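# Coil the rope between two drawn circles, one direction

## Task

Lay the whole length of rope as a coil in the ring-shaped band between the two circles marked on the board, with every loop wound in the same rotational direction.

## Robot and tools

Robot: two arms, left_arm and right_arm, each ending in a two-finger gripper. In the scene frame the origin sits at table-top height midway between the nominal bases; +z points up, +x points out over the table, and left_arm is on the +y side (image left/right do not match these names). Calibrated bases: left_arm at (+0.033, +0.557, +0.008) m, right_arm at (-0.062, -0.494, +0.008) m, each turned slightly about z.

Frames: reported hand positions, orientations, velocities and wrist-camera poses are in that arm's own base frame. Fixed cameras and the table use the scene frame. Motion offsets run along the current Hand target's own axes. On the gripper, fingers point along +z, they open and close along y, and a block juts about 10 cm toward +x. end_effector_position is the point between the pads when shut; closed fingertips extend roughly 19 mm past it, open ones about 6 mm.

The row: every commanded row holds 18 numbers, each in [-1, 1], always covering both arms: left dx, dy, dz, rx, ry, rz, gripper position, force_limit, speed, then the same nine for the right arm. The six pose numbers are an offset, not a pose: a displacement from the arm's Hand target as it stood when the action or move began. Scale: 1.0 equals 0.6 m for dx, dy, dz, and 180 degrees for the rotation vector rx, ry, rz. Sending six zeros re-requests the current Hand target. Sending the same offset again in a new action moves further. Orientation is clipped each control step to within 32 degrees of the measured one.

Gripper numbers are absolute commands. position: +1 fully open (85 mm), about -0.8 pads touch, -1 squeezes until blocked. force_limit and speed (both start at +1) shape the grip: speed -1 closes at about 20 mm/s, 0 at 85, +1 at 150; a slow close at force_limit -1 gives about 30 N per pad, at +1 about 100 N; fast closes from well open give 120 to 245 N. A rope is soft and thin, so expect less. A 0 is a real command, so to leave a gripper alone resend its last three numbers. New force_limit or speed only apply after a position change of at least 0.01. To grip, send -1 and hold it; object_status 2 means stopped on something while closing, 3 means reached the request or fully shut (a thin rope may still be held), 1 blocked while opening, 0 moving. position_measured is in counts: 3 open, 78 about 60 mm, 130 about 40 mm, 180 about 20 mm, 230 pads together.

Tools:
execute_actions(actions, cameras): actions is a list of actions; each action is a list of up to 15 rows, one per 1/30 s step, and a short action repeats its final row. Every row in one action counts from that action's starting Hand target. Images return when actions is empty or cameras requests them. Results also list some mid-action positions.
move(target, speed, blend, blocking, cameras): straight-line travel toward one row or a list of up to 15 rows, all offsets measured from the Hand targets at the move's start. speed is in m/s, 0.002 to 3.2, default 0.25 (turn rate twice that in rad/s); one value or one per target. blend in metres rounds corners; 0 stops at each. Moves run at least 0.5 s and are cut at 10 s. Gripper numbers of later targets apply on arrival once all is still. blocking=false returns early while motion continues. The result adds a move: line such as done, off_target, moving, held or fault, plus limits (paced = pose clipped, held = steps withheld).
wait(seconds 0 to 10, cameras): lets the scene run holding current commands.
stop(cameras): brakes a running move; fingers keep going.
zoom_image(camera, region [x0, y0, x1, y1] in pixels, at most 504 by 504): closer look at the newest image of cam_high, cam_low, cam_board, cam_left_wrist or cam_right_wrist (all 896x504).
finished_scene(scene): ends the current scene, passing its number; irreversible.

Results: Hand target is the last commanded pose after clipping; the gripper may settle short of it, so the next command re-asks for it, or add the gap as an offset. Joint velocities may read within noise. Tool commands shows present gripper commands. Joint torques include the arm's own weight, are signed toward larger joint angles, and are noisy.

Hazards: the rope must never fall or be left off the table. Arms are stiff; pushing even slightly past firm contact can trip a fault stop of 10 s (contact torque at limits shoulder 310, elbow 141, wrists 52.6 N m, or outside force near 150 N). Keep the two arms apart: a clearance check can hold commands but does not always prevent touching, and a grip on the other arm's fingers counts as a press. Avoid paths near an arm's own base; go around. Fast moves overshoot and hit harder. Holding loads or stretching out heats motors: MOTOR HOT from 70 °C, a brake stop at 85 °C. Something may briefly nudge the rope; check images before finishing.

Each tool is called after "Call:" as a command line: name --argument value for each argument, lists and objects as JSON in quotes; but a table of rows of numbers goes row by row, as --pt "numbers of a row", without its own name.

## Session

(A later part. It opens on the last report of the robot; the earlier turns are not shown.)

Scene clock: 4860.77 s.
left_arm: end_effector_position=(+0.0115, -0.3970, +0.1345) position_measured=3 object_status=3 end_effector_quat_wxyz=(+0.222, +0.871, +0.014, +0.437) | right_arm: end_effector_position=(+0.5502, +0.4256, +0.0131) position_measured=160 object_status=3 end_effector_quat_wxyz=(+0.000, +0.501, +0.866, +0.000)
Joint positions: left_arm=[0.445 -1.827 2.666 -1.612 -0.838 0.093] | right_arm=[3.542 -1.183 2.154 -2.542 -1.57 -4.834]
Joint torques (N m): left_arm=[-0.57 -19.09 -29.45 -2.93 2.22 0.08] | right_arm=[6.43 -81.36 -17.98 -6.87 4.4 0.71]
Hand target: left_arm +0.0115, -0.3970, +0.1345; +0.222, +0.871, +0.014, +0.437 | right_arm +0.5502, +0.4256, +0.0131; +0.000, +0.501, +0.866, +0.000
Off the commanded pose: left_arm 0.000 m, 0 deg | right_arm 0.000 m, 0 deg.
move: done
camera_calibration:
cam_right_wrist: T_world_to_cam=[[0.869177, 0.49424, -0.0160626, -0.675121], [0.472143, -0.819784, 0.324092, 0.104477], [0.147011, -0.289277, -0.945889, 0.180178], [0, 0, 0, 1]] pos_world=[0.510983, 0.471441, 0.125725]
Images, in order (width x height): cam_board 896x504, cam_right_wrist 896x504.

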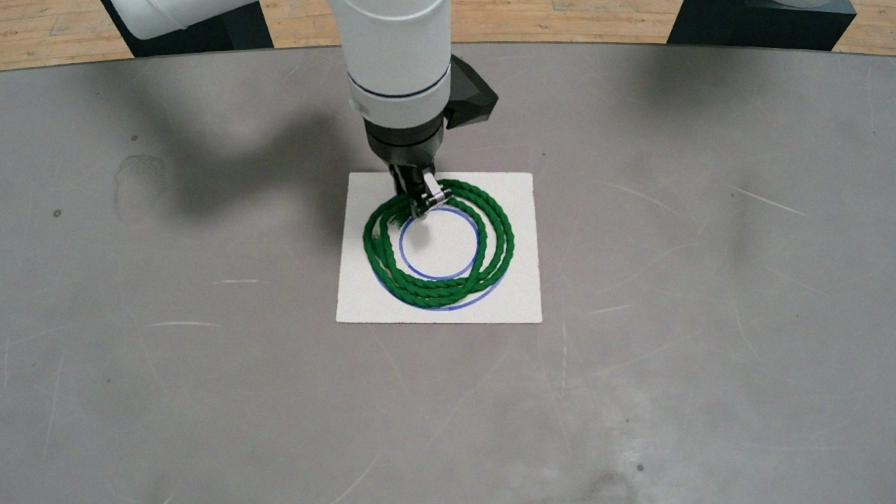

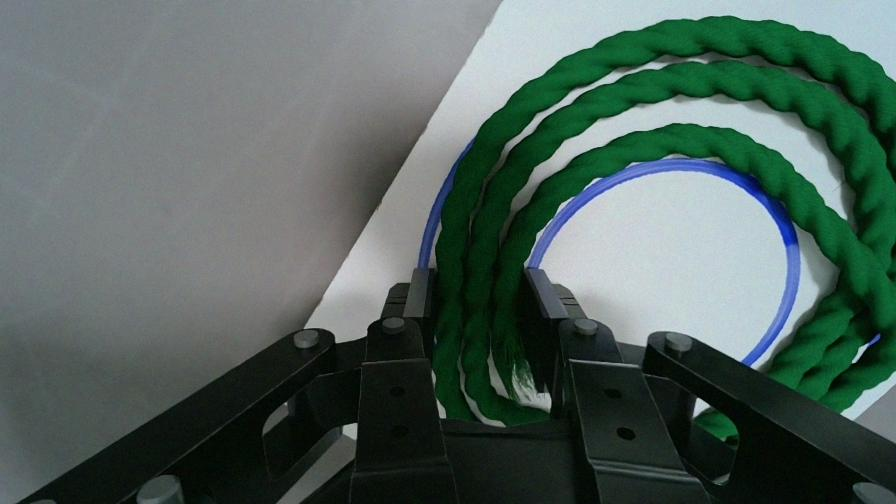

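Call:
move --pt "0 0 0 0 0 0 1 1 1 0 0 0 0 0 0 0.75 -1 0" --pt "0 0 0 0 0 0 1 1 1 0 0 -0.0583 0 0 0 0.75 -1 0" --pt "0 0 0 0 0 0 1 1 1 -0.0351 0.0062 -0.0583 0 0 -0.1111 0.75 -1 0" --pt "0 0 0 0 0 0 1 1 1 -0.0351 0.0062 0 0 0 -0.1111 0.75 -1 0" --pt "0 0 0 0 0 0 1 1 1 -0.0351 0.0062 0 0 0 -0.1111 -0.245 -1 -0.4" --pt "0 0 0 0 0 0 1 1 1 -0.0351 0.0062 0 0 0 -0.1111 0.75 -1 0" --pt "0 0 0 0 0 0 1 1 1 -0.0351 0.0062 -0.0583 0 0 -0.1111 0.75 -1 0" --pt "0 0 0 0 0 0 1 1 1 -0.0659 0.024 -0.0583 0 0 -0.2222 0.75 -1 0" --pt "0 0 0 0 0 0 1 1 1 -0.0659 0.024 0 0 0 -0.2222 0.75 -1 0" --pt "0 0 0 0 0 0 1 1 1 -0.0659 0.024 0 0 0 -0.2222 -0.245 -1 -0.4" --speed '[0.1,0.1,0.3,0.1,0.1,0.1,0.1,0.3,0.1,0.1]'

Call:
move --pt "0 0 0 0 0 0 1 1 1 0 0 0 0 0 0 0.75 -1 0" --pt "0 0 0 0 0 0 1 1 1 0 0 -0.0583 0 0 0 0.75 -1 0" --pt "0 0 0 0 0 0 1 1 1 -0.0351 0.0062 -0.0583 0 0 -0.1111 0.75 -1 0" --pt "0 0 0 0 0 0 1 1 1 -0.0351 0.0062 0 0 0 -0.1111 0.75 -1 0" --pt "0 0 0 0 0 0 1 1 1 -0.0351 0.0062 0 0 0 -0.1111 -0.245 -1 -0.4" --pt "0 0 0 0 0 0 1 1 1 -0.0351 0.0062 0 0 0 -0.1111 0.75 -1 0" --pt "0 0 0 0 0 0 1 1 1 -0.0351 0.0062 -0.0583 0 0 -0.1111 0.75 -1 0" --speed '[0.1,0.1,0.3,0.1,0.1,0.1,0.1]'

Call:
move --pt "0 0 0 0 0 0 1 1 1 -0.0433 0.0096 0 0 0 0.8611 0.75 -1 0" --pt "0 0 0 0 0 0 1 1 1 -0.0433 0.0096 0.0583 0 0 0.8611 0.75 -1 0" --pt "0 0 0 0 0 0 1 1 1 -0.0433 0.0096 0.0583 0 0 0.8611 -0.245 -1 -0.4" --pt "0 0 0 0 0 0 1 1 1 -0.0433 0.0096 0.0583 0 0 0.8611 0.75 -1 0" --pt "0 0 0 0 0 0 1 1 1 -0.0433 0.0096 0 0 0 0.8611 0.75 -1 0" --pt "0 0 0 0 0 0 1 1 1 -0.0785 0.0366 0 0 0 0.7222 0.75 -1 0" --pt "0 0 0 0 0 0 1 1 1 -0.0785 0.0366 0.0583 0 0 0.7222 0.75 -1 0" --pt "0 0 0 0 0 0 1 1 1 -0.0785 0.0366 0.0583 0 0 0.7222 -0.245 -1 -0.4" --speed '[0.5,0.1,0.1,0.1,0.1,0.3,0.1,0.1]'

Call:
move --pt "0 0 0 0 0 0 1 1 1 0 0 0 0 0 0 0.75 -1 0" --pt "0 0 0 0 0 0 1 1 1 0 0 -0.0583 0 0 0 0.75 -1 0" --pt "0 0 0 0 0 0 1 1 1 0.04 -0.0081 -0.0583 0 0 -0.1278 0.75 -1 0" --pt "0 0 0 0 0 0 1 1 1 0.04 -0.0081 0 0 0 -0.1278 0.75 -1 0" --pt "0 0 0 0 0 0 1 1 1 0.04 -0.0081 0 0 0 -0.1278 -0.245 -1 -0.4" --pt "0 0 0 0 0 0 1 1 1 0.04 -0.0081 0 0 0 -0.1278 0.75 -1 0" --pt "0 0 0 0 0 0 1 1 1 0.04 -0.0081 -0.0583 0 0 -0.1278 0.75 -1 0" --pt "0 0 0 0 0 0 1 1 1 0.0737 -0.0313 -0.0583 0 0 -0.2556 0.75 -1 0" --pt "0 0 0 0 0 0 1 1 1 0.0737 -0.0313 0 0 0 -0.2556 0.75 -1 0" --pt "0 0 0 0 0 0 1 1 1 0.0737 -0.0313 0 0 0 -0.2556 -0.245 -1 -0.4" --speed '[0.1,0.1,0.3,0.1,0.1,0.1,0.1,0.3,0.1,0.1]' --cameras '["cam_board","cam_right_wrist"]'

Call:
zoom_image --camera "cam_board" --region '[360, 160, 530, 330]'

Scene clock: 4917.43 s.
left_arm: end_effector_position=(+0.0115, -0.3970, +0.1345) position_measured=3 object_status=3 end_effector_quat_wxyz=(+0.222, +0.871, +0.014, +0.437) | right_arm: end_effector_position=(+0.5824, +0.3985, +0.0131) position_measured=160 object_status=0 end_effector_quat_wxyz=(+0.000, +0.174, +0.985, +0.000)
Joint positions: left_arm=[0.445 -1.827 2.666 -1.612 -0.838 0.093] | right_arm=[3.487 -1.171 2.135 -2.534 -1.57 -5.587]
Joint torques (N m): left_arm=[-1.67 -20.38 -29.47 -3.04 2.08 -0.11] | right_arm=[7.54 -81.12 -18.51 -7.49 3.7 1.04]
Hand target: left_arm +0.0115, -0.3970, +0.1345; +0.222, +0.871, +0.014, +0.437 | right_arm +0.5824, +0.3985, +0.0131; +0.000, +0.174, +0.985, +0.000
Off the commanded pose: left_arm 0.000 m, 0 deg | right_arm 0.000 m, 0 deg.
move: done

Scene clock: 4923.87 s.
left_arm: end_effector_position=(+0.0115, -0.3970, +0.1345) position_measured=3 object_status=3 end_effector_quat_wxyz=(+0.222, +0.871, +0.014, +0.437) | right_arm: end_effector_position=(+0.6035, +0.3948, +0.0480) position_measured=35 object_status=3 end_effector_quat_wxyz=(+0.000, +0.001, +1.000, +0.000)
Joint positions: left_arm=[0.445 -1.827 2.666 -1.612 -0.838 0.093] | right_arm=[3.472 -1.206 2.091 -2.455 -1.57 -5.951]
Joint torques (N m): left_arm=[-0.73 -19.97 -29.47 -2.92 1.97 0.07] | right_arm=[-0.29 -135.1 -42.4 -1.73 3.62 -0.29]
Hand target: left_arm +0.0115, -0.3970, +0.1345; +0.222, +0.871, +0.014, +0.437 | right_arm +0.6035, +0.3948, +0.0481; +0.000, +0.001, +1.000, +0.000
Off the commanded pose: left_arm 0.000 m, 0 deg | right_arm 0.000 m, 0 deg.
move: done

Scene clock: 4933.87 s.
left_arm: end_effector_position=(+0.0115, -0.3970, +0.1345) position_measured=3 object_status=3 end_effector_quat_wxyz=(+0.222, +0.871, +0.014, +0.437) | right_arm: end_effector_position=(+0.6506, +0.4167, +0.0131) position_measured=160 object_status=0 end_effector_quat_wxyz=(+0.000, +0.907, +0.422, +0.000)
Joint positions: left_arm=[0.445 -1.827 2.666 -1.612 -0.838 0.093] | right_arm=[3.479 -1.096 2.001 -2.475 -1.57 -3.675]
Joint torques (N m): left_arm=[-1.96 -20.42 -29.61 -3.08 2.36 -0.1] | right_arm=[8.68 -96.48 -20.72 -7.65 4.1 -0.27]
Hand target: left_arm +0.0115, -0.3970, +0.1345; +0.222, +0.871, +0.014, +0.437 | right_arm +0.6506, +0.4167, +0.0131; +0.000, +0.907, +0.422, +0.000
Off the commanded pose: left_arm 0.000 m, 0 deg | right_arm 0.000 m, 0 deg.
move: done

Scene clock: 4943.27 s.
left_arm: end_effector_position=(+0.0115, -0.3970, +0.1345) position_measured=3 object_status=3 end_effector_quat_wxyz=(+0.222, +0.871, +0.014, +0.437) | right_arm: end_effector_position=(+0.6647, +0.4626, +0.0131) position_measured=160 object_status=0 end_effector_quat_wxyz=(+0.000, +0.670, +0.743, +0.000)
Joint positions: left_arm=[0.445 -1.827 2.666 -1.612 -0.838 0.093] | right_arm=[3.528 -1.053 1.924 -2.441 -1.57 -4.429]
Joint torques (N m): left_arm=[-1.26 -20.36 -29.63 -2.83 2.05 0.1] | right_arm=[9.03 -105.25 -21.57 -7.44 4.02 -0.82]
Hand target: left_arm +0.0115, -0.3970, +0.1345; +0.222, +0.871, +0.014, +0.437 | right_arm +0.6647, +0.4626, +0.0131; +0.000, +0.670, +0.743, +0.000
Off the commanded pose: left_arm 0.000 m, 0 deg | right_arm 0.000 m, 0 deg.
move: done
camera_calibration:
cam_right_wrist: T_world_to_cam=[[0.995045, 0.0980886, -0.0162377, -0.693358], [0.0980406, -0.940884, 0.32423, 0.385449], [0.0165255, -0.324216, -0.945839, 0.276853], [0, 0, 0, 1]] pos_world=[0.647557, 0.520434, 0.125625]
Images, in order (width x height): cam_board 896x504, cam_right_wrist 896x504.

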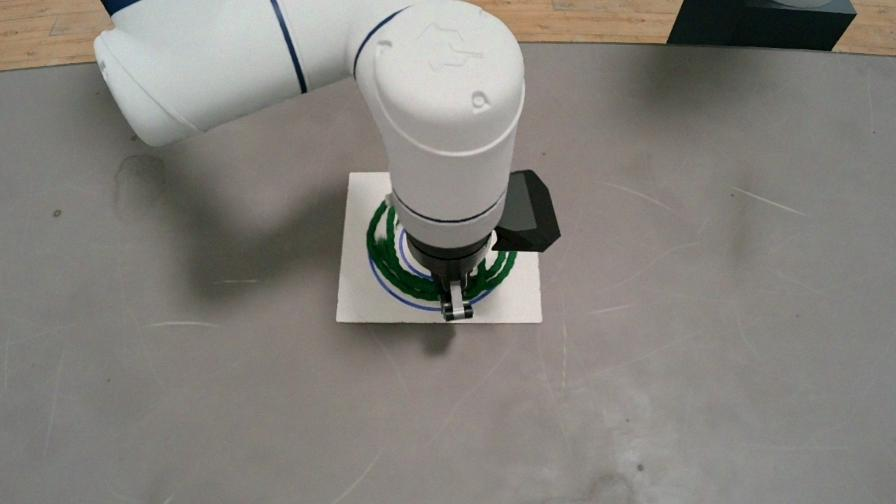

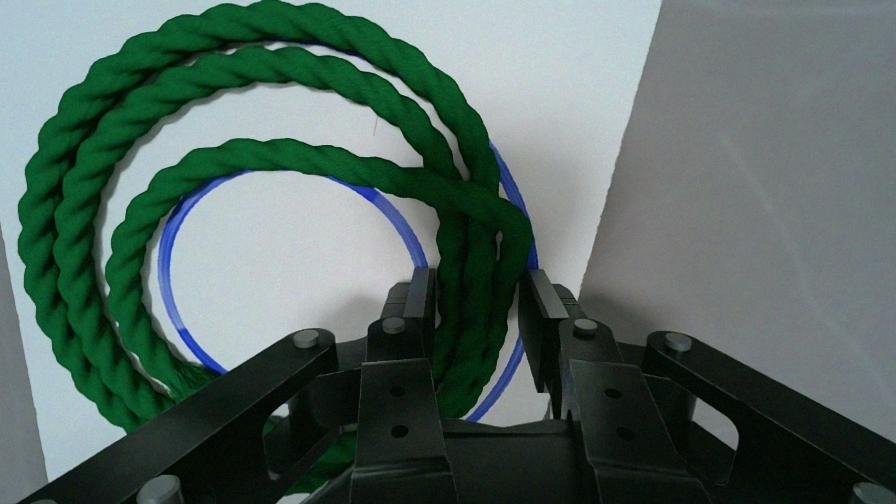

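Scaled by 2.965.

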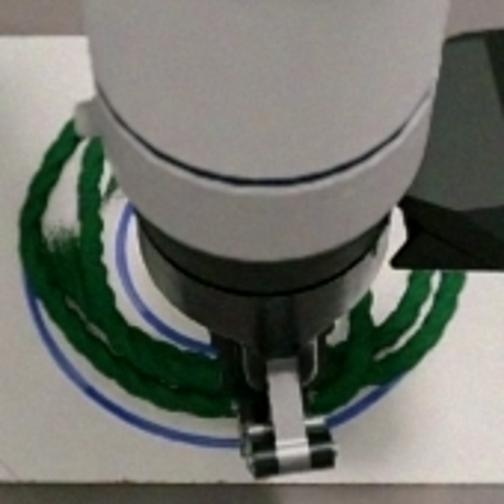

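Call:
move --pt "0 0 0 0 0 0 1 1 1 0 0 0 0 0 0 0.75 -1 0" --pt "0 0 0 0 0 0 1 1 1 0 0 -0.0583 0 0 0 0.75 -1 0" --pt "0 0 0 0 0 0 1 1 1 0.0447 -0.0066 -0.0583 0 0 -0.1389 0.75 -1 0" --pt "0 0 0 0 0 0 1 1 1 0.0447 -0.0066 0 0 0 -0.1389 0.75 -1 0" --pt "0 0 0 0 0 0 1 1 1 0.0447 -0.0066 0 0 0 -0.1389 -0.245 -1 -0.4" --pt "0 0 0 0 0 0 1 1 1 0.0447 -0.0066 0 0 0 -0.1389 0.75 -1 0" --pt "0 0 0 0 0 0 1 1 1 0.0447 -0.0066 -0.0583 0 0 -0.1389 0.75 -1 0" --pt "0 0 0 0 0 0 1 1 1 0.0786 -0.0317 -0.0583 0 0 -0.2667 0.75 -1 0" --pt "0 0 0 0 0 0 1 1 1 0.0786 -0.0317 0 0 0 -0.2667 0.75 -1 0" --pt "0 0 0 0 0 0 1 1 1 0.0786 -0.0317 0 0 0 -0.2667 -0.245 -1 -0.4" --speed '[0.1,0.1,0.3,0.1,0.1,0.1,0.1,0.3,0.1,0.1]'

Call:
move --pt "0 0 0 0 0 0 1 1 1 0 0 0 0 0 0 0.75 -1 0" --pt "0 0 0 0 0 0 1 1 1 0 0 -0.0583 0 0 0 0.75 -1 0" --pt "0 0 0 0 0 0 1 1 1 0.0414 -0.0084 -0.0583 0 0 -0.1278 0.75 -1 0" --pt "0 0 0 0 0 0 1 1 1 0.0414 -0.0084 0 0 0 -0.1278 0.75 -1 0" --pt "0 0 0 0 0 0 1 1 1 0.0414 -0.0084 0 0 0 -0.1278 -0.245 -1 -0.4" --pt "0 0 0 0 0 0 1 1 1 0.0414 -0.0084 0 0 0 -0.1278 0.75 -1 0" --pt "0 0 0 0 0 0 1 1 1 0.0414 -0.0084 -0.0583 0 0 -0.1278 0.75 -1 0" --pt "0 0 0 0 0 0 1 1 1 0.0761 -0.0323 -0.0583 0 0 -0.2556 0.75 -1 0" --pt "0 0 0 0 0 0 1 1 1 0.0761 -0.0323 0 0 0 -0.2556 0.75 -1 0" --pt "0 0 0 0 0 0 1 1 1 0.0761 -0.0323 0 0 0 -0.2556 -0.245 -1 -0.4" --speed '[0.1,0.1,0.3,0.1,0.1,0.1,0.1,0.3,0.1,0.1]' --cameras '["cam_board","cam_right_wrist"]'

Call:
zoom_image --camera "cam_board" --region '[360, 160, 530, 330]'

Scene clock: 5001.07 s.
left_arm: end_effector_position=(+0.0115, -0.3970, +0.1345) position_measured=3 object_status=3 end_effector_quat_wxyz=(+0.222, +0.871, +0.014, +0.437) | right_arm: end_effector_position=(+0.6409, +0.5076, +0.0131) position_measured=160 object_status=0 end_effector_quat_wxyz=(+0.000, +0.310, +0.951, +0.000)
Joint positions: left_arm=[0.445 -1.827 2.666 -1.612 -0.838 0.093] | right_arm=[3.592 -1.044 1.908 -2.434 -1.57 -5.203]
Joint torques (N m): left_arm=[-0.04 -20.29 -29.48 -3.19 2.07 0.03] | right_arm=[11.02 -104.34 -22.12 -7.77 4.02 -0.74]
Hand target: left_arm +0.0115, -0.3970, +0.1345; +0.222, +0.871, +0.014, +0.437 | right_arm +0.6409, +0.5076, +0.0131; +0.000, +0.310, +0.951, +0.000
Off the commanded pose: left_arm 0.000 m, 0 deg | right_arm 0.000 m, 0 deg.
move: done

Scene clock: 5010.40 s.
left_arm: end_effector_position=(+0.0115, -0.3970, +0.1345) position_measured=3 object_status=3 end_effector_quat_wxyz=(+0.222, +0.871, +0.014, +0.437) | right_arm: end_effector_position=(+0.5926, +0.5188, +0.0132) position_measured=160 object_status=3 end_effector_quat_wxyz=(+0.000, -0.087, +0.996, +0.000)
Joint positions: left_arm=[0.445 -1.827 2.666 -1.612 -0.838 0.093] | right_arm=[3.633 -1.079 1.97 -2.462 -1.57 -5.965]
Joint torques (N m): left_arm=[-1.58 -19.58 -29.39 -3.08 2.17 -0.11] | right_arm=[9.24 -97.12 -20.61 -6.94 4.08 -0.65]
Hand target: left_arm +0.0115, -0.3970, +0.1345; +0.222, +0.871, +0.014, +0.437 | right_arm +0.5926, +0.5188, +0.0132; +0.000, -0.087, +0.996, +0.000
Off the commanded pose: left_arm 0.000 m, 0 deg | right_arm 0.000 m, 0 deg.
move: done
camera_calibration:
cam_right_wrist: T_world_to_cam=[[-0.167469, 0.985758, -0.0153487, -0.398712], [0.931811, 0.163351, 0.324107, -0.62157], [0.321998, 0.0399759, -0.945896, -0.0735939], [0, 0, 0, 1]] pos_world=[0.53611, 0.497509, 0.125723]
Images, in order (width x height): cam_board 896x504, cam_right_wrist 896x504.

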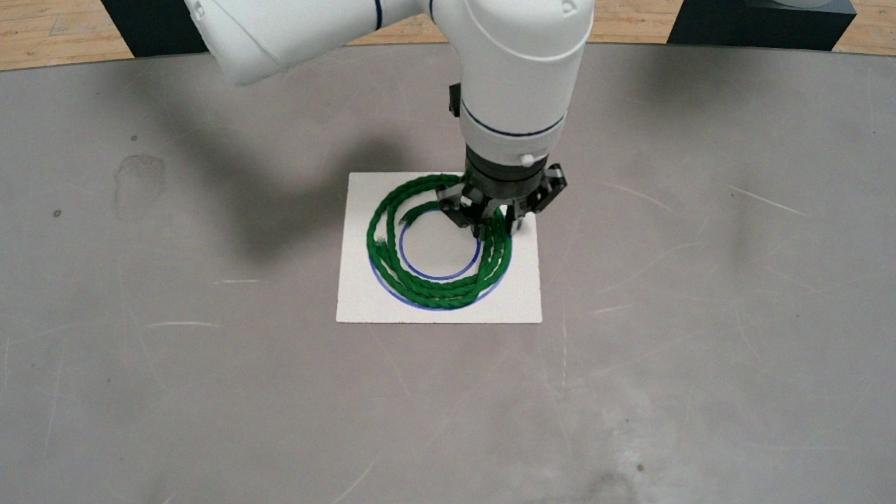

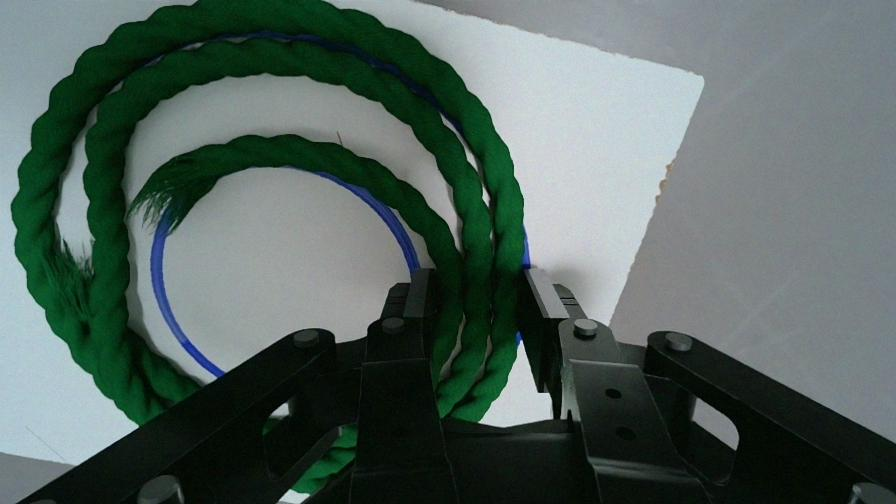

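Scaled by 2.965.

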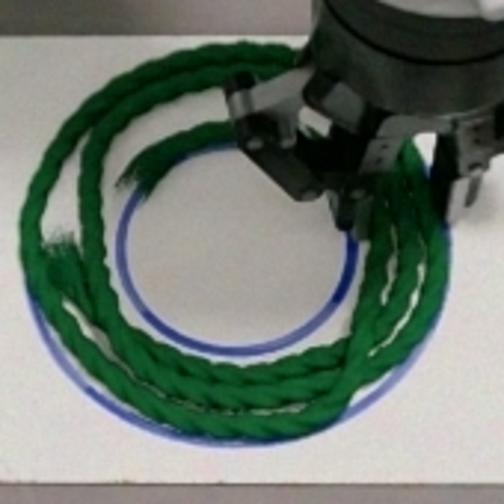

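Call:
move --pt "0 0 0 0 0 0 1 1 1 0 0 0 0 0 0 0.75 -1 0" --pt "0 0 0 0 0 0 1 1 1 0 0 -0.0667 0 0 0 0.75 -1 0" --pt "0 0 0 0 0 0 1 1 1 0.0414 -0.0084 -0.0667 0 0 0.8722 0.75 -1 0" --pt "0 0 0 0 0 0 1 1 1 0.0414 -0.0084 0 0 0 0.8722 0.75 -1 0" --pt "0 0 0 0 0 0 1 1 1 0.0414 -0.0084 0 0 0 0.8722 -0.245 -1 -0.4" --speed '[0.1,0.1,0.5,0.1,0.1]'

Call:
move --pt "0 0 0 0 0 0 1 1 1 0 0 0 0 0 0 0.8 -1 0" --pt "0 0 0 0 0 0 1 1 1 0 0 -0.0583 0 0 0 0.8 -1 0" --pt "0 0 0 0 0 0 1 1 1 -0.0414 0.0084 -0.0583 0 0 -0.1278 0.8 -1 0" --pt "0 0 0 0 0 0 1 1 1 -0.0414 0.0084 0 0 0 -0.1278 0.8 -1 0" --pt "0 0 0 0 0 0 1 1 1 -0.0414 0.0084 0 0 0 -0.1278 -0.245 -1 -0.4" --pt "0 0 0 0 0 0 1 1 1 -0.0414 0.0084 0 0 0 -0.1278 0.8 -1 0" --pt "0 0 0 0 0 0 1 1 1 -0.0414 0.0084 -0.0583 0 0 -0.1278 0.8 -1 0" --pt "0 0 0 0 0 0 1 1 1 -0.0761 0.0323 -0.0583 0 0 -0.2556 0.8 -1 0" --pt "0 0 0 0 0 0 1 1 1 -0.0761 0.0323 0 0 0 -0.2556 0.8 -1 0" --pt "0 0 0 0 0 0 1 1 1 -0.0761 0.0323 0 0 0 -0.2556 -0.245 -1 -0.4" --speed '[0.1,0.1,0.3,0.1,0.1,0.1,0.1,0.3,0.1,0.1]'

Call:
move --pt "0 0 0 0 0 0 1 1 1 0 0 0 0 0 0 0.8 -1 0" --pt "0 0 0 0 0 0 1 1 1 0 0 -0.0583 0 0 0 0.8 -1 0" --pt "0 0 0 0 0 0 1 1 1 -0.0414 0.0084 -0.0583 0 0 -0.1278 0.8 -1 0" --pt "0 0 0 0 0 0 1 1 1 -0.0414 0.0084 0 0 0 -0.1278 0.8 -1 0" --pt "0 0 0 0 0 0 1 1 1 -0.0414 0.0084 0 0 0 -0.1278 -0.245 -1 -0.4" --pt "0 0 0 0 0 0 1 1 1 -0.0414 0.0084 0 0 0 -0.1278 0.8 -1 0" --pt "0 0 0 0 0 0 1 1 1 -0.0414 0.0084 -0.0583 0 0 -0.1278 0.8 -1 0" --pt "0 0 0 0 0 0 1 1 1 -0.0761 0.0323 -0.0583 0 0 -0.2556 0.8 -1 0" --pt "0 0 0 0 0 0 1 1 1 -0.0761 0.0323 0 0 0 -0.2556 0.8 -1 0" --pt "0 0 0 0 0 0 1 1 1 -0.0761 0.0323 0 0 0 -0.2556 -0.245 -1 -0.4" --speed '[0.1,0.1,0.3,0.1,0.1,0.1,0.1,0.3,0.1,0.1]' --cameras '["cam_board","cam_right_wrist"]'

Call:
zoom_image --camera "cam_board" --region '[360, 160, 530, 330]'

Scene clock: 5042.73 s.
left_arm: end_effector_position=(+0.0115, -0.3970, +0.1345) position_measured=3 object_status=3 end_effector_quat_wxyz=(+0.222, +0.871, +0.014, +0.437) | right_arm: end_effector_position=(+0.5690, +0.5095, +0.0132) position_measured=160 object_status=3 end_effector_quat_wxyz=(+0.000, +0.959, +0.284, +0.000)
Joint positions: left_arm=[0.445 -1.827 2.666 -1.612 -0.838 0.093] | right_arm=[3.637 -1.106 2.019 -2.483 -1.57 -3.221]
Joint torques (N m): left_arm=[-0.59 -19.1 -28.84 -2.96 2.22 0.03] | right_arm=[12.03 -94.01 -20.21 -7.14 -1.78 4.5]
Hand target: left_arm +0.0115, -0.3970, +0.1345; +0.222, +0.871, +0.014, +0.437 | right_arm +0.5690, +0.5095, +0.0132; +0.000, +0.959, +0.284, +0.000
Off the commanded pose: left_arm 0.000 m, 0 deg | right_arm 0.000 m, 0 deg.
move: done

Scene clock: 5052.20 s.
left_arm: end_effector_position=(+0.0115, -0.3970, +0.1345) position_measured=3 object_status=3 end_effector_quat_wxyz=(+0.222, +0.871, +0.014, +0.437) | right_arm: end_effector_position=(+0.5412, +0.4684, +0.0132) position_measured=160 object_status=0 end_effector_quat_wxyz=(+0.000, +0.772, +0.636, +0.000)
Joint positions: left_arm=[0.445 -1.827 2.666 -1.612 -0.838 0.093] | right_arm=[3.604 -1.16 2.115 -2.525 -1.57 -4.057]
Joint torques (N m): left_arm=[-0.39 -19.92 -29.27 -2.99 1.96 0.08] | right_arm=[6.83 -84.82 -19.41 -6.67 4.09 0.91]
Hand target: left_arm +0.0115, -0.3970, +0.1345; +0.222, +0.871, +0.014, +0.437 | right_arm +0.5412, +0.4684, +0.0132; +0.000, +0.772, +0.636, +0.000
Off the commanded pose: left_arm 0.000 m, 0 deg | right_arm 0.000 m, 0 deg.
move: done

Scene clock: 5061.70 s.
left_arm: end_effector_position=(+0.0115, -0.3970, +0.1345) position_measured=3 object_status=3 end_effector_quat_wxyz=(+0.222, +0.871, +0.014, +0.437) | right_arm: end_effector_position=(+0.5515, +0.4199, +0.0131) position_measured=160 object_status=0 end_effector_quat_wxyz=(+0.000, +0.462, +0.887, +0.000)
Joint positions: left_arm=[0.445 -1.827 2.666 -1.612 -0.838 0.093] | right_arm=[3.533 -1.186 2.159 -2.544 -1.57 -4.931]
Joint torques (N m): left_arm=[-1.04 -19.27 -29.31 -2.84 2.09 0.04] | right_arm=[6.69 -81.16 -19.35 -7.28 4.33 1.3]
Hand target: left_arm +0.0115, -0.3970, +0.1345; +0.222, +0.871, +0.014, +0.437 | right_arm +0.5515, +0.4199, +0.0131; +0.000, +0.462, +0.887, +0.000
Off the commanded pose: left_arm 0.000 m, 0 deg | right_arm 0.000 m, 0 deg.
move: done
camera_calibration:
cam_right_wrist: T_world_to_cam=[[0.822398, 0.568688, -0.0159772, -0.678888], [0.54232, -0.775162, 0.324056, 0.0416938], [0.171902, -0.275168, -0.945903, 0.158666], [0, 0, 0, 1]] pos_world=[0.50843, 0.462054, 0.125724]
Images, in order (width x height): cam_board 896x504, cam_right_wrist 896x504.

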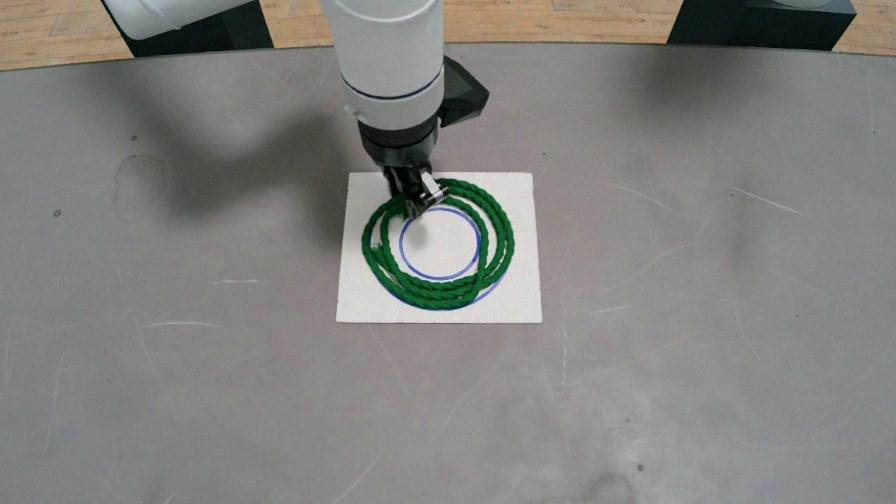

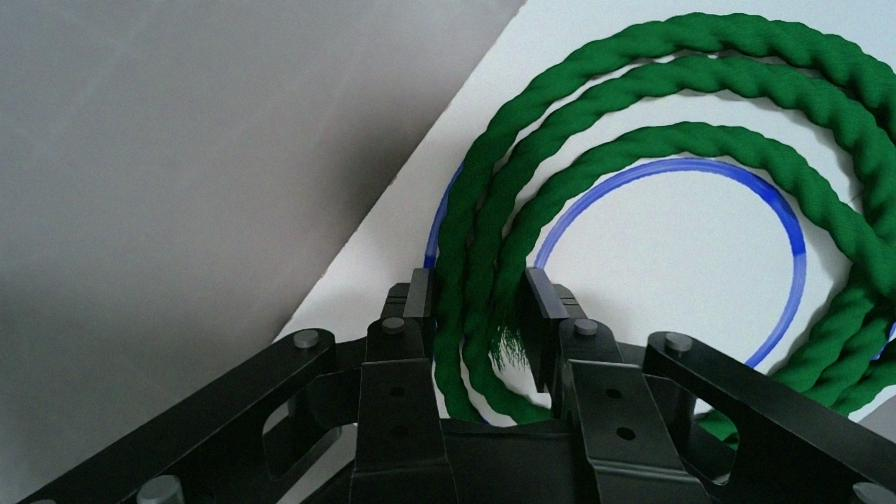

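Scaled by 2.965.

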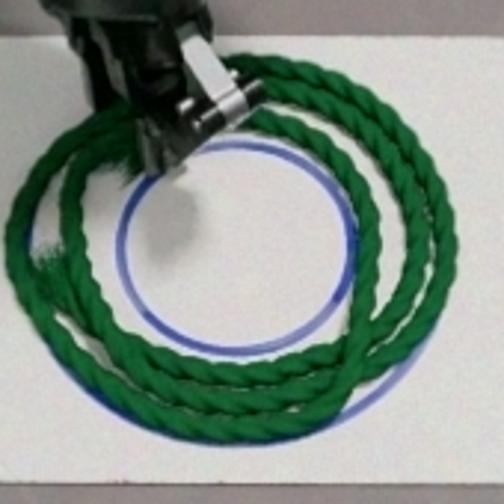

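Call:
move --pt "0 0 0 0 0 0 1 1 1 0 0 0 0 0 0 0.5 -1 0" --pt "0 0 0 0 0 0 1 1 1 0 0 -0.0698 0 0 0 0.5 -1 0" --pt "0 0 0 0 0 0 1 1 1 0.0647 0.1485 -0.0698 0 0 -0.3167 -0.49 -1 0" --speed '[0.1,0.1,0.25]' --cameras '["cam_board","cam_right_wrist"]'

Call:
zoom_image --camera "cam_right_wrist" --region '[350, 120, 630, 400]'

Scene clock: 5141.37 s.
left_arm: end_effector_position=(+0.0115, -0.3970, +0.1345) position_measured=3 object_status=3 end_effector_quat_wxyz=(+0.222, +0.871, +0.014, +0.437) | right_arm: end_effector_position=(+0.6023, +0.5028, +0.0550) position_measured=191 object_status=0 end_effector_quat_wxyz=(+0.000, -0.017, +1.000, +0.000)
Joint positions: left_arm=[0.445 -1.827 2.666 -1.612 -0.838 0.093] | right_arm=[3.609 -1.138 1.961 -2.393 -1.57 -5.85]
Joint torques (N m): left_arm=[-0.39 -20.93 -29.35 -3.13 2.25 0.14] | right_arm=[9.01 -95.15 -43.69 -2.05 3.8 -2.9]
Hand target: left_arm +0.0115, -0.3970, +0.1345; +0.222, +0.871, +0.014, +0.437 | right_arm +0.6023, +0.5028, +0.0550; +0.000, -0.017, +1.000, +0.000
Off the commanded pose: left_arm 0.000 m, 0 deg | right_arm 0.000 m, 0 deg.
move: done
camera_calibration:
cam_right_wrist: T_world_to_cam=[[-0.0291274, 0.999456, -0.0154581, -0.470838], [0.945476, 0.0325664, 0.324059, -0.584013], [0.324386, -0.0051763, -0.945911, -0.0152798], [0, 0, 0, 1]] pos_world=[0.543413, 0.489522, 0.167523]
Images, in order (width x height): cam_board 896x504, cam_right_wrist 896x504.

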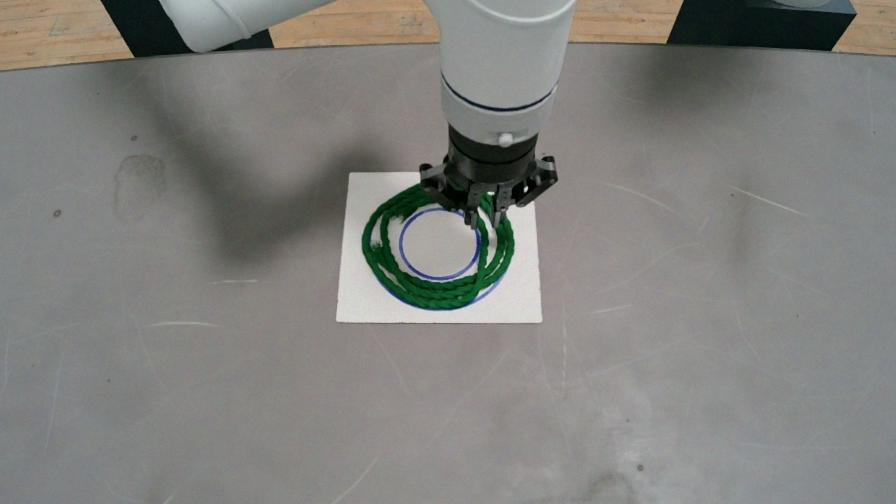

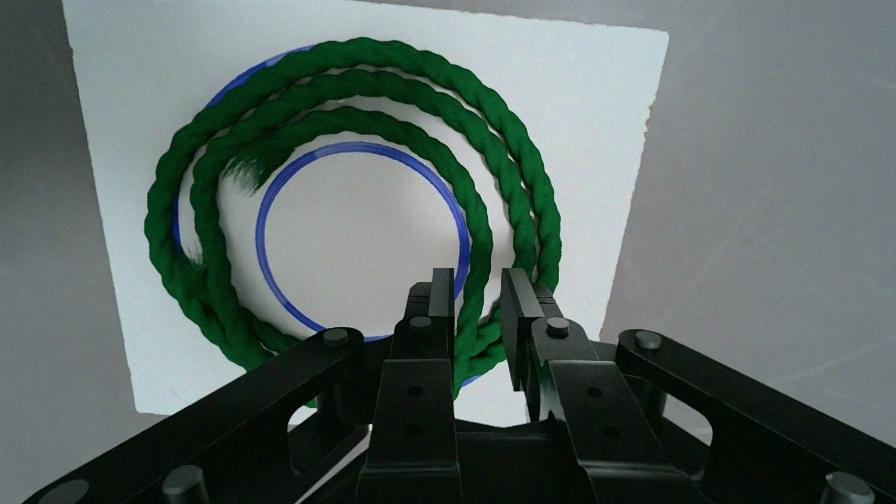

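Scaled by 1.800.

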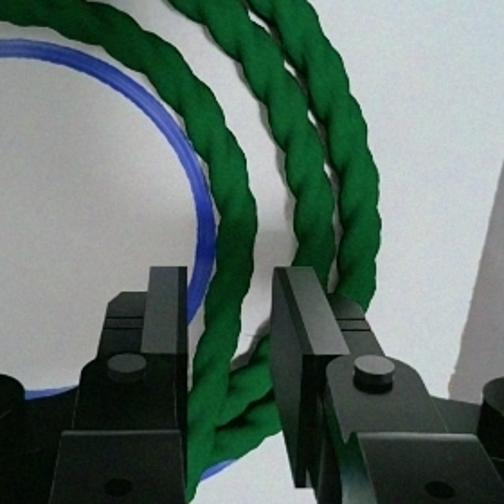

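Call:
move --pt "0 0 0 0 0 0 1 1 1 0.0002 0.0075 0 0 0 0 -0.55 -1 0" --pt "0 0 0 0 0 0 1 1 1 0.0002 0.0075 0.0675 0 0 0 -0.55 -1 0" --pt "0 0 0 0 0 0 1 1 1 0.0002 0.0075 0.0675 0 0 0 -1 -1 -1" --speed '[0.05,0.05,0.05]'

Call:
wait --seconds 0.3 --cameras '["cam_right_wrist"]'

Call:
zoom_image --camera "cam_right_wrist" --region '[350, 120, 630, 400]'

Scene clock: 5182.83 s.
left_arm: end_effector_position=(+0.0115, -0.3970, +0.1345) position_measured=3 object_status=3 end_effector_quat_wxyz=(+0.222, +0.871, +0.014, +0.437) | right_arm: end_effector_position=(+0.6020, +0.5072, +0.0145) position_measured=210 object_status=0 end_effector_quat_wxyz=(+0.000, -0.017, +1.000, +0.000)
Joint positions: left_arm=[0.445 -1.827 2.666 -1.612 -0.838 0.093] | right_arm=[3.614 -1.081 1.97 -2.46 -1.57 -5.845]
Joint torques (N m): left_arm=[-1.66 -19.44 -29.34 -3.12 2.3 -0.01] | right_arm=[10.38 -107.71 -29.3 -7.46 2.3 4.35]
Hand target: left_arm +0.0115, -0.3970, +0.1345; +0.222, +0.871, +0.014, +0.437 | right_arm +0.6020, +0.5073, +0.0145; +0.000, -0.017, +1.000, +0.000
Off the commanded pose: left_arm 0.000 m, 0 deg | right_arm 0.000 m, 0 deg.
move: done

Scene clock: 5183.13 s.
left_arm: end_effector_position=(+0.0115, -0.3970, +0.1345) position_measured=3 object_status=3 end_effector_quat_wxyz=(+0.222, +0.871, +0.014, +0.437) | right_arm: end_effector_position=(+0.6020, +0.5072, +0.0145) position_measured=210 object_status=2 end_effector_quat_wxyz=(+0.000, -0.017, +1.000, +0.000)
Joint positions: left_arm=[0.445 -1.827 2.666 -1.612 -0.838 0.093] | right_arm=[3.614 -1.081 1.97 -2.46 -1.57 -5.845]
Joint torques (N m): left_arm=[-0.73 -19.89 -29.24 -3.04 2.14 0.27] | right_arm=[9.05 -115.37 -33.91 -7.82 2.3 4.58]
Hand target: left_arm +0.0115, -0.3970, +0.1345; +0.222, +0.871, +0.014, +0.437 | right_arm +0.6020, +0.5073, +0.0145; +0.000, -0.017, +1.000, +0.000
Tool commands: left_gripper/position=+1.0 left_gripper/force_limit=+1.0 left_gripper/speed=+1.0 right_gripper/position=-1.0 right_gripper/force_limit=-1.0 right_gripper/speed=-1.0
Off the commanded pose: left_arm 0.000 m, 0 deg | right_arm 0.000 m, 0 deg.
wait: 0.30 s; at rest by 0.17 s
camera_calibration:
cam_right_wrist: T_world_to_cam=[[-0.0291301, 0.999456, -0.0154557, -0.475969], [0.945507, 0.0325676, 0.32397, -0.570757], [0.324297, -0.00517616, -0.945941, -0.0534163], [0, 0, 0, 1]] pos_world=[0.543113, 0.494022, 0.127023]
Images, in order (width x height): cam_right_wrist 896x504.

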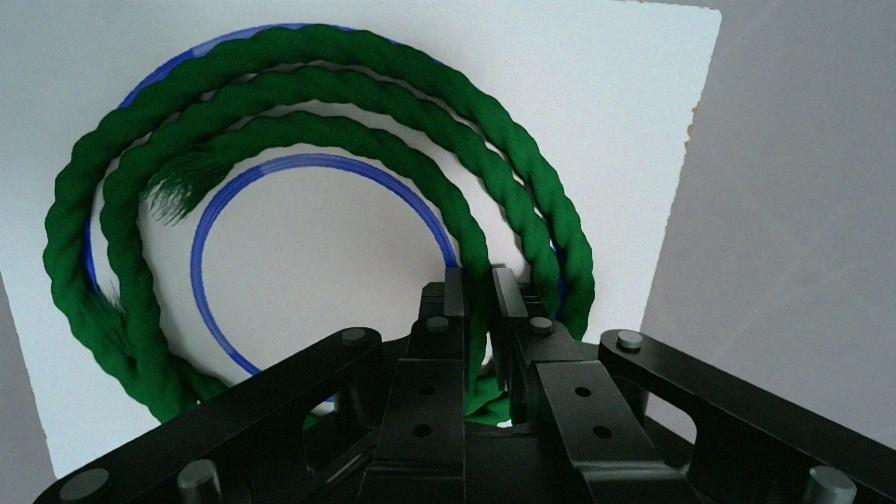

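Scaled by 1.800.

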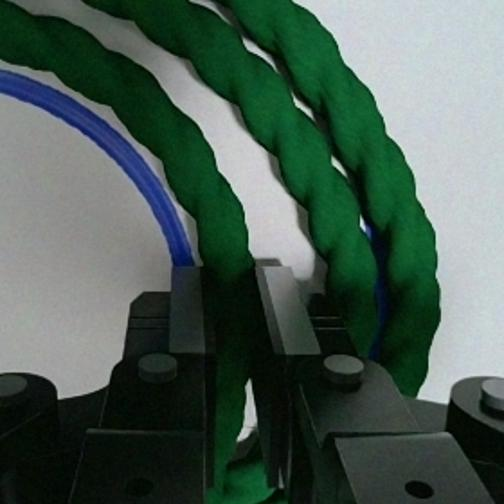

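Call:
move --pt "0 0 0 0 0 0 1 1 1 0.0 0.0 -0.0033 0 0 0 -1 -1 -1" --pt "0 0 0 0 0 0 1 1 1 0.018 0.002 -0.0033 0 0 -0.06 -1 -1 -1" --pt "0 0 0 0 0 0 1 1 1 0.035 0.0017 -0.0033 0 0 -0.1222 -1 -1 -1" --speed '[0.03,0.05,0.05]' --blend '[0,0.003,0]' --cameras '["cam_board","cam_right_wrist"]'

Call:
zoom_image --camera "cam_board" --region '[360, 160, 530, 330]'

Scene clock: 5193.90 s.
left_arm: end_effector_position=(+0.0115, -0.3970, +0.1345) position_measured=3 object_status=3 end_effector_quat_wxyz=(+0.222, +0.871, +0.014, +0.437) | right_arm: end_effector_position=(+0.5810, +0.5076, +0.0165) position_measured=210 object_status=2 end_effector_quat_wxyz=(+0.000, -0.207, +0.978, +0.000)
Joint positions: left_arm=[0.445 -1.827 2.666 -1.612 -0.838 0.093] | right_arm=[3.627 -1.102 2.002 -2.471 -1.57 -6.216]
Joint torques (N m): left_arm=[-1.36 -18.2 -29.55 -2.96 2.17 0.02] | right_arm=[10.64 -145.03 -21.25 -7.31 0.33 -2.37]
Hand target: left_arm +0.0115, -0.3970, +0.1345; +0.222, +0.871, +0.014, +0.437 | right_arm +0.5810, +0.5076, +0.0165; +0.000, -0.208, +0.978, +0.000
Off the commanded pose: left_arm 0.000 m, 0 deg | right_arm 0.000 m, 0 deg.
move: done
camera_calibration:
cam_right_wrist: T_world_to_cam=[[-0.401128, 0.915895, -0.0152607, -0.218306], [0.864526, 0.384033, 0.324212, -0.682903], [0.302804, 0.116857, -0.945861, -0.0941474], [0, 0, 0, 1]] pos_world=[0.531327, 0.473204, 0.129023]
Images, in order (width x height): cam_board 896x504, cam_right_wrist 896x504.

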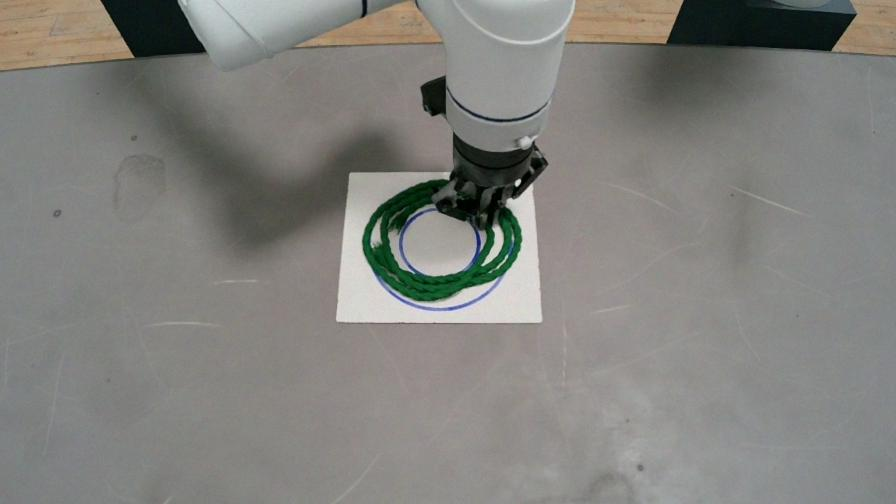

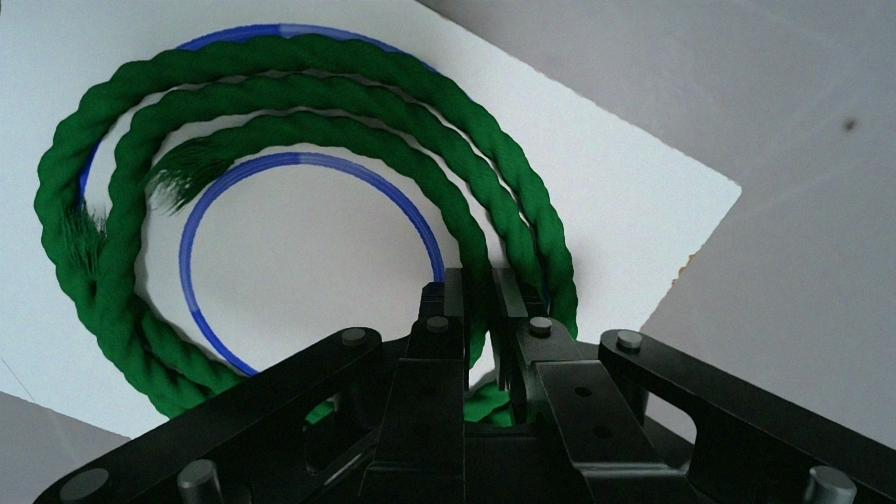

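Scaled by 2.965.

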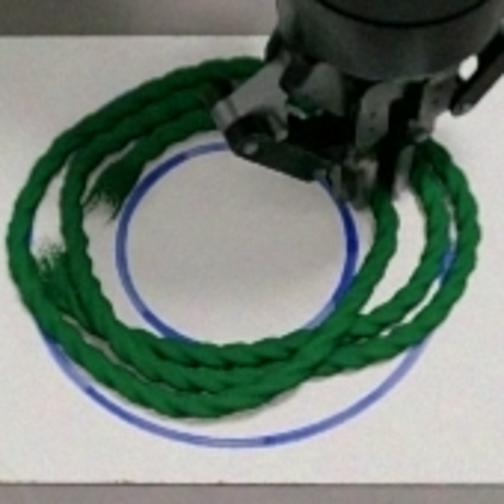

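Call:
move --pt "0 0 0 0 0 0 1 1 1 0 0 0 0 0 0 -0.55 -1 -0.8" --pt "0 0 0 0 0 0 1 1 1 0 0 -0.0725 0 0 0 -0.55 -1 0" --pt "0 0 0 0 0 0 1 1 1 -0.0595 -0.0052 -0.0725 0 0 0.1889 1 -1 0" --pt "0 0 0 0 0 0 1 1 1 -0.0595 -0.0052 0.0242 0 0 0.1889 1 -1 0" --pt "0 0 0 0 0 0 1 1 1 -0.0331 -0.0445 0.0242 0 0 0.1889 1 -1 0" --speed '[0.05,0.08,0.2,0.08,0.035]' --cameras '["cam_board","cam_right_wrist"]'

Call:
zoom_image --camera "cam_board" --region '[360, 160, 530, 330]'

Scene clock: 5215.23 s.
left_arm: end_effector_position=(+0.0115, -0.3970, +0.1345) position_measured=3 object_status=3 end_effector_quat_wxyz=(+0.222, +0.871, +0.014, +0.437) | right_arm: end_effector_position=(+0.6100, +0.4914, +0.0020) position_measured=3 object_status=3 end_effector_quat_wxyz=(+0.000, +0.088, +0.996, +0.000)
Joint positions: left_arm=[0.445 -1.827 2.666 -1.612 -0.838 0.093] | right_arm=[3.591 -1.068 1.982 -2.484 -1.57 -5.659]
Joint torques (N m): left_arm=[-0.48 -19.02 -29 -2.99 2.21 0.18] | right_arm=[-6.71 -150.09 -20.81 -7.11 -0.97 -3.3]
Hand target: left_arm +0.0115, -0.3970, +0.1345; +0.222, +0.871, +0.014, +0.437 | right_arm +0.6100, +0.4912, +0.0020; +0.000, +0.088, +0.996, +0.000
Off the commanded pose: left_arm 0.000 m, 0 deg | right_arm 0.000 m, 0 deg.
move: done
camera_calibration:
cam_right_wrist: T_world_to_cam=[[0.179412, 0.983651, -0.015543, -0.579494], [0.931582, -0.164794, 0.324035, -0.468337], [0.316176, -0.0726153, -0.945917, -0.0298409], [0, 0, 0, 1]] pos_world=[0.549697, 0.490673, 0.114523]
Images, in order (width x height): cam_board 896x504, cam_right_wrist 896x504.

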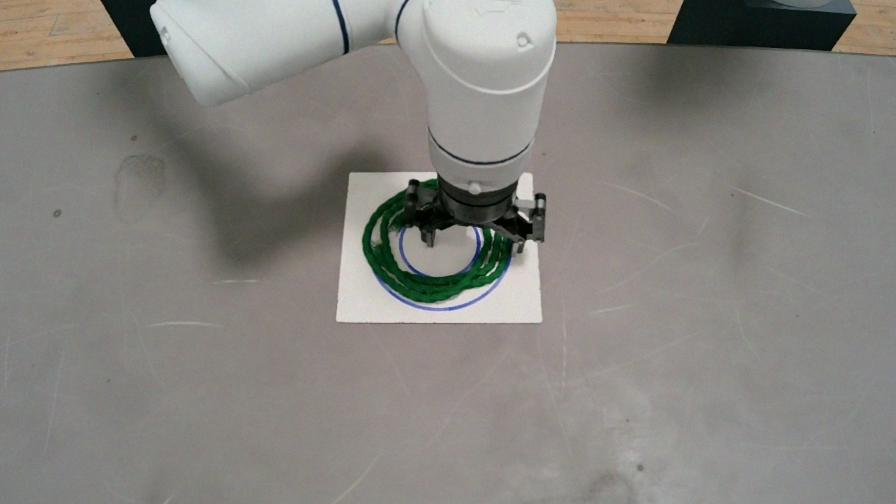

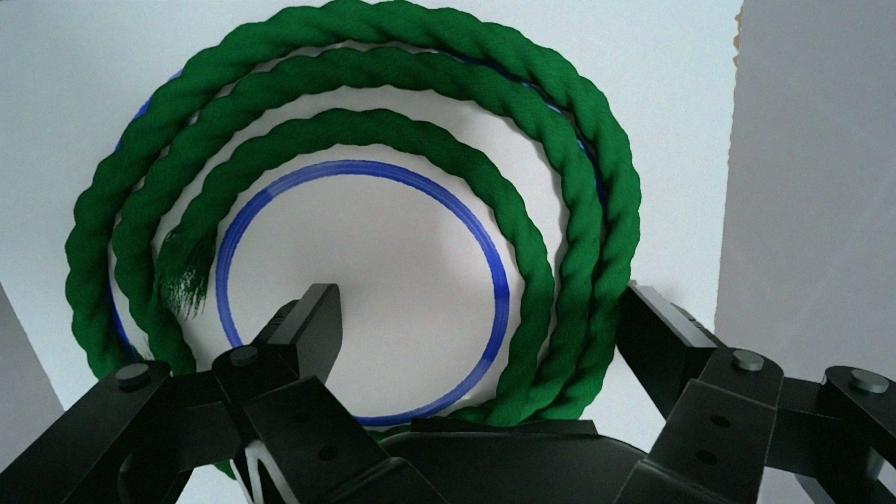

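Scaled by 2.965.

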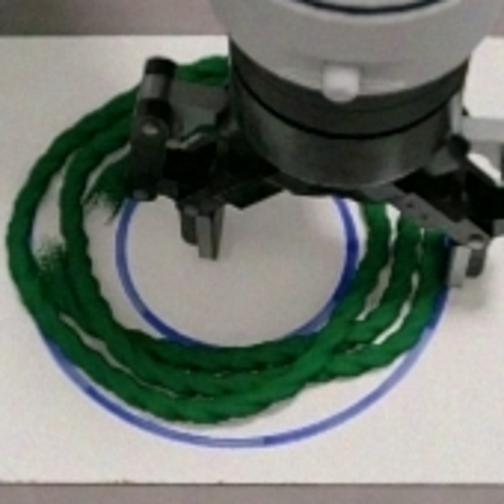

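Call:
move --pt "0 0 0 0 0 0 1 1 1 0 -0.003 0 0 0 0 1 -1 0" --pt "0 0 0 0 0 0 1 1 1 0 -0.003 -0.06 0 0 0 1 -1 0" --pt "0 0 0 0 0 0 1 1 1 0.0494 -0.1651 -0.06 0 0 0.1389 1 -1 0" --pt "0 0 0 0 0 0 1 1 1 0.0494 -0.1651 0 0 0 0.1389 1 -1 0" --pt "0 0 0 0 0 0 1 1 1 0.0243 -0.1116 0 0 0 0.1389 1 -1 0" --pt "0 0 0 0 0 0 1 1 1 0.0243 -0.1116 -0.06 0 0 0.1389 1 -1 0" --pt "0 0 0 0 0 0 1 1 1 -0.0095 -0.169 -0.06 0 0 -0.0278 1 -1 0" --pt "0 0 0 0 0 0 1 1 1 -0.0095 -0.169 0 0 0 -0.0278 1 -1 0" --pt "0 0 0 0 0 0 1 1 1 -0.005 -0.1168 0 0 0 -0.0278 1 -1 0" --speed '[0.1,0.12,0.3,0.08,0.04,0.12,0.3,0.08,0.04]' --cameras '["cam_board","cam_right_wrist"]'

Call:
zoom_image --camera "cam_board" --region '[360, 160, 530, 330]'

Scene clock: 5243.37 s.
left_arm: end_effector_position=(+0.0115, -0.3970, +0.1345) position_measured=3 object_status=3 end_effector_quat_wxyz=(+0.222, +0.871, +0.014, +0.437) | right_arm: end_effector_position=(+0.6007, +0.4216, +0.0020) position_measured=3 object_status=3 end_effector_quat_wxyz=(+0.000, +0.044, +0.999, +0.000)
Joint positions: left_arm=[0.445 -1.827 2.666 -1.612 -0.838 0.093] | right_arm=[3.509 -1.123 2.082 -2.53 -1.57 -5.828]
Joint torques (N m): left_arm=[-0.36 -18.39 -29.25 -3 2.11 0.13] | right_arm=[10.05 -89.33 -39.01 -1.99 2.63 4.23]
Hand target: left_arm +0.0115, -0.3970, +0.1345; +0.222, +0.871, +0.014, +0.437 | right_arm +0.6007, +0.4217, +0.0020; +0.000, +0.044, +0.999, +0.000
Off the commanded pose: left_arm 0.000 m, 0 deg | right_arm 0.000 m, 0 deg.
move: done
camera_calibration:
cam_right_wrist: T_world_to_cam=[[0.0928996, 0.995555, -0.0154825, -0.462208], [0.942391, -0.0828987, 0.324078, -0.512138], [0.321354, -0.0446973, -0.945904, -0.0468263], [0, 0, 0, 1]] pos_world=[0.540621, 0.415605, 0.114523]
Images, in order (width x height): cam_board 896x504, cam_right_wrist 896x504.

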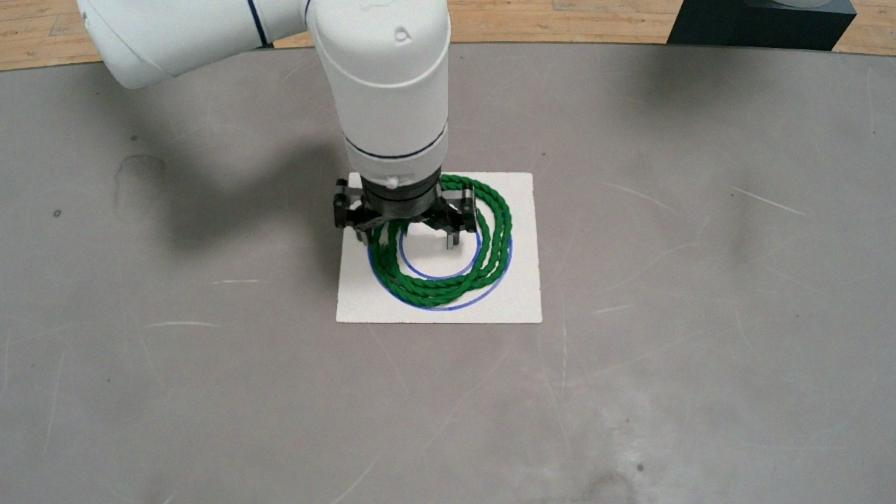

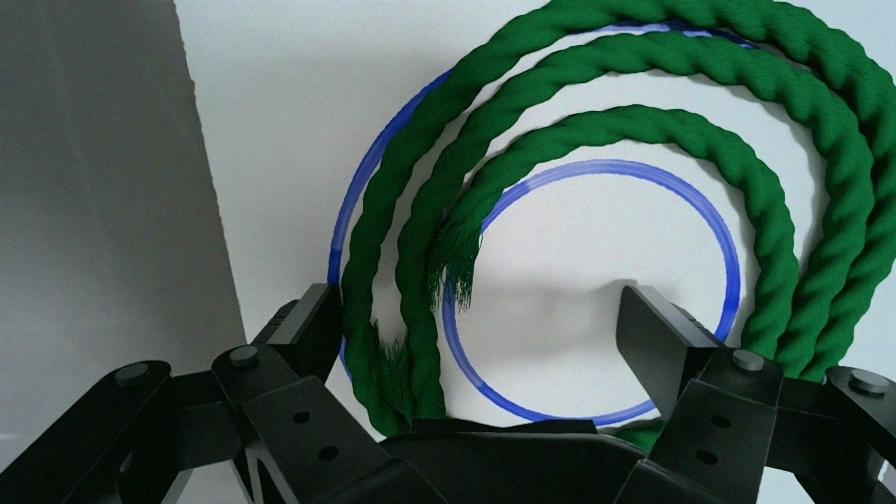

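Scaled by 2.965.

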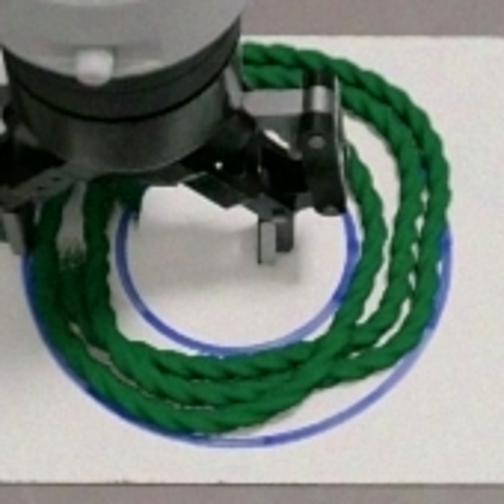

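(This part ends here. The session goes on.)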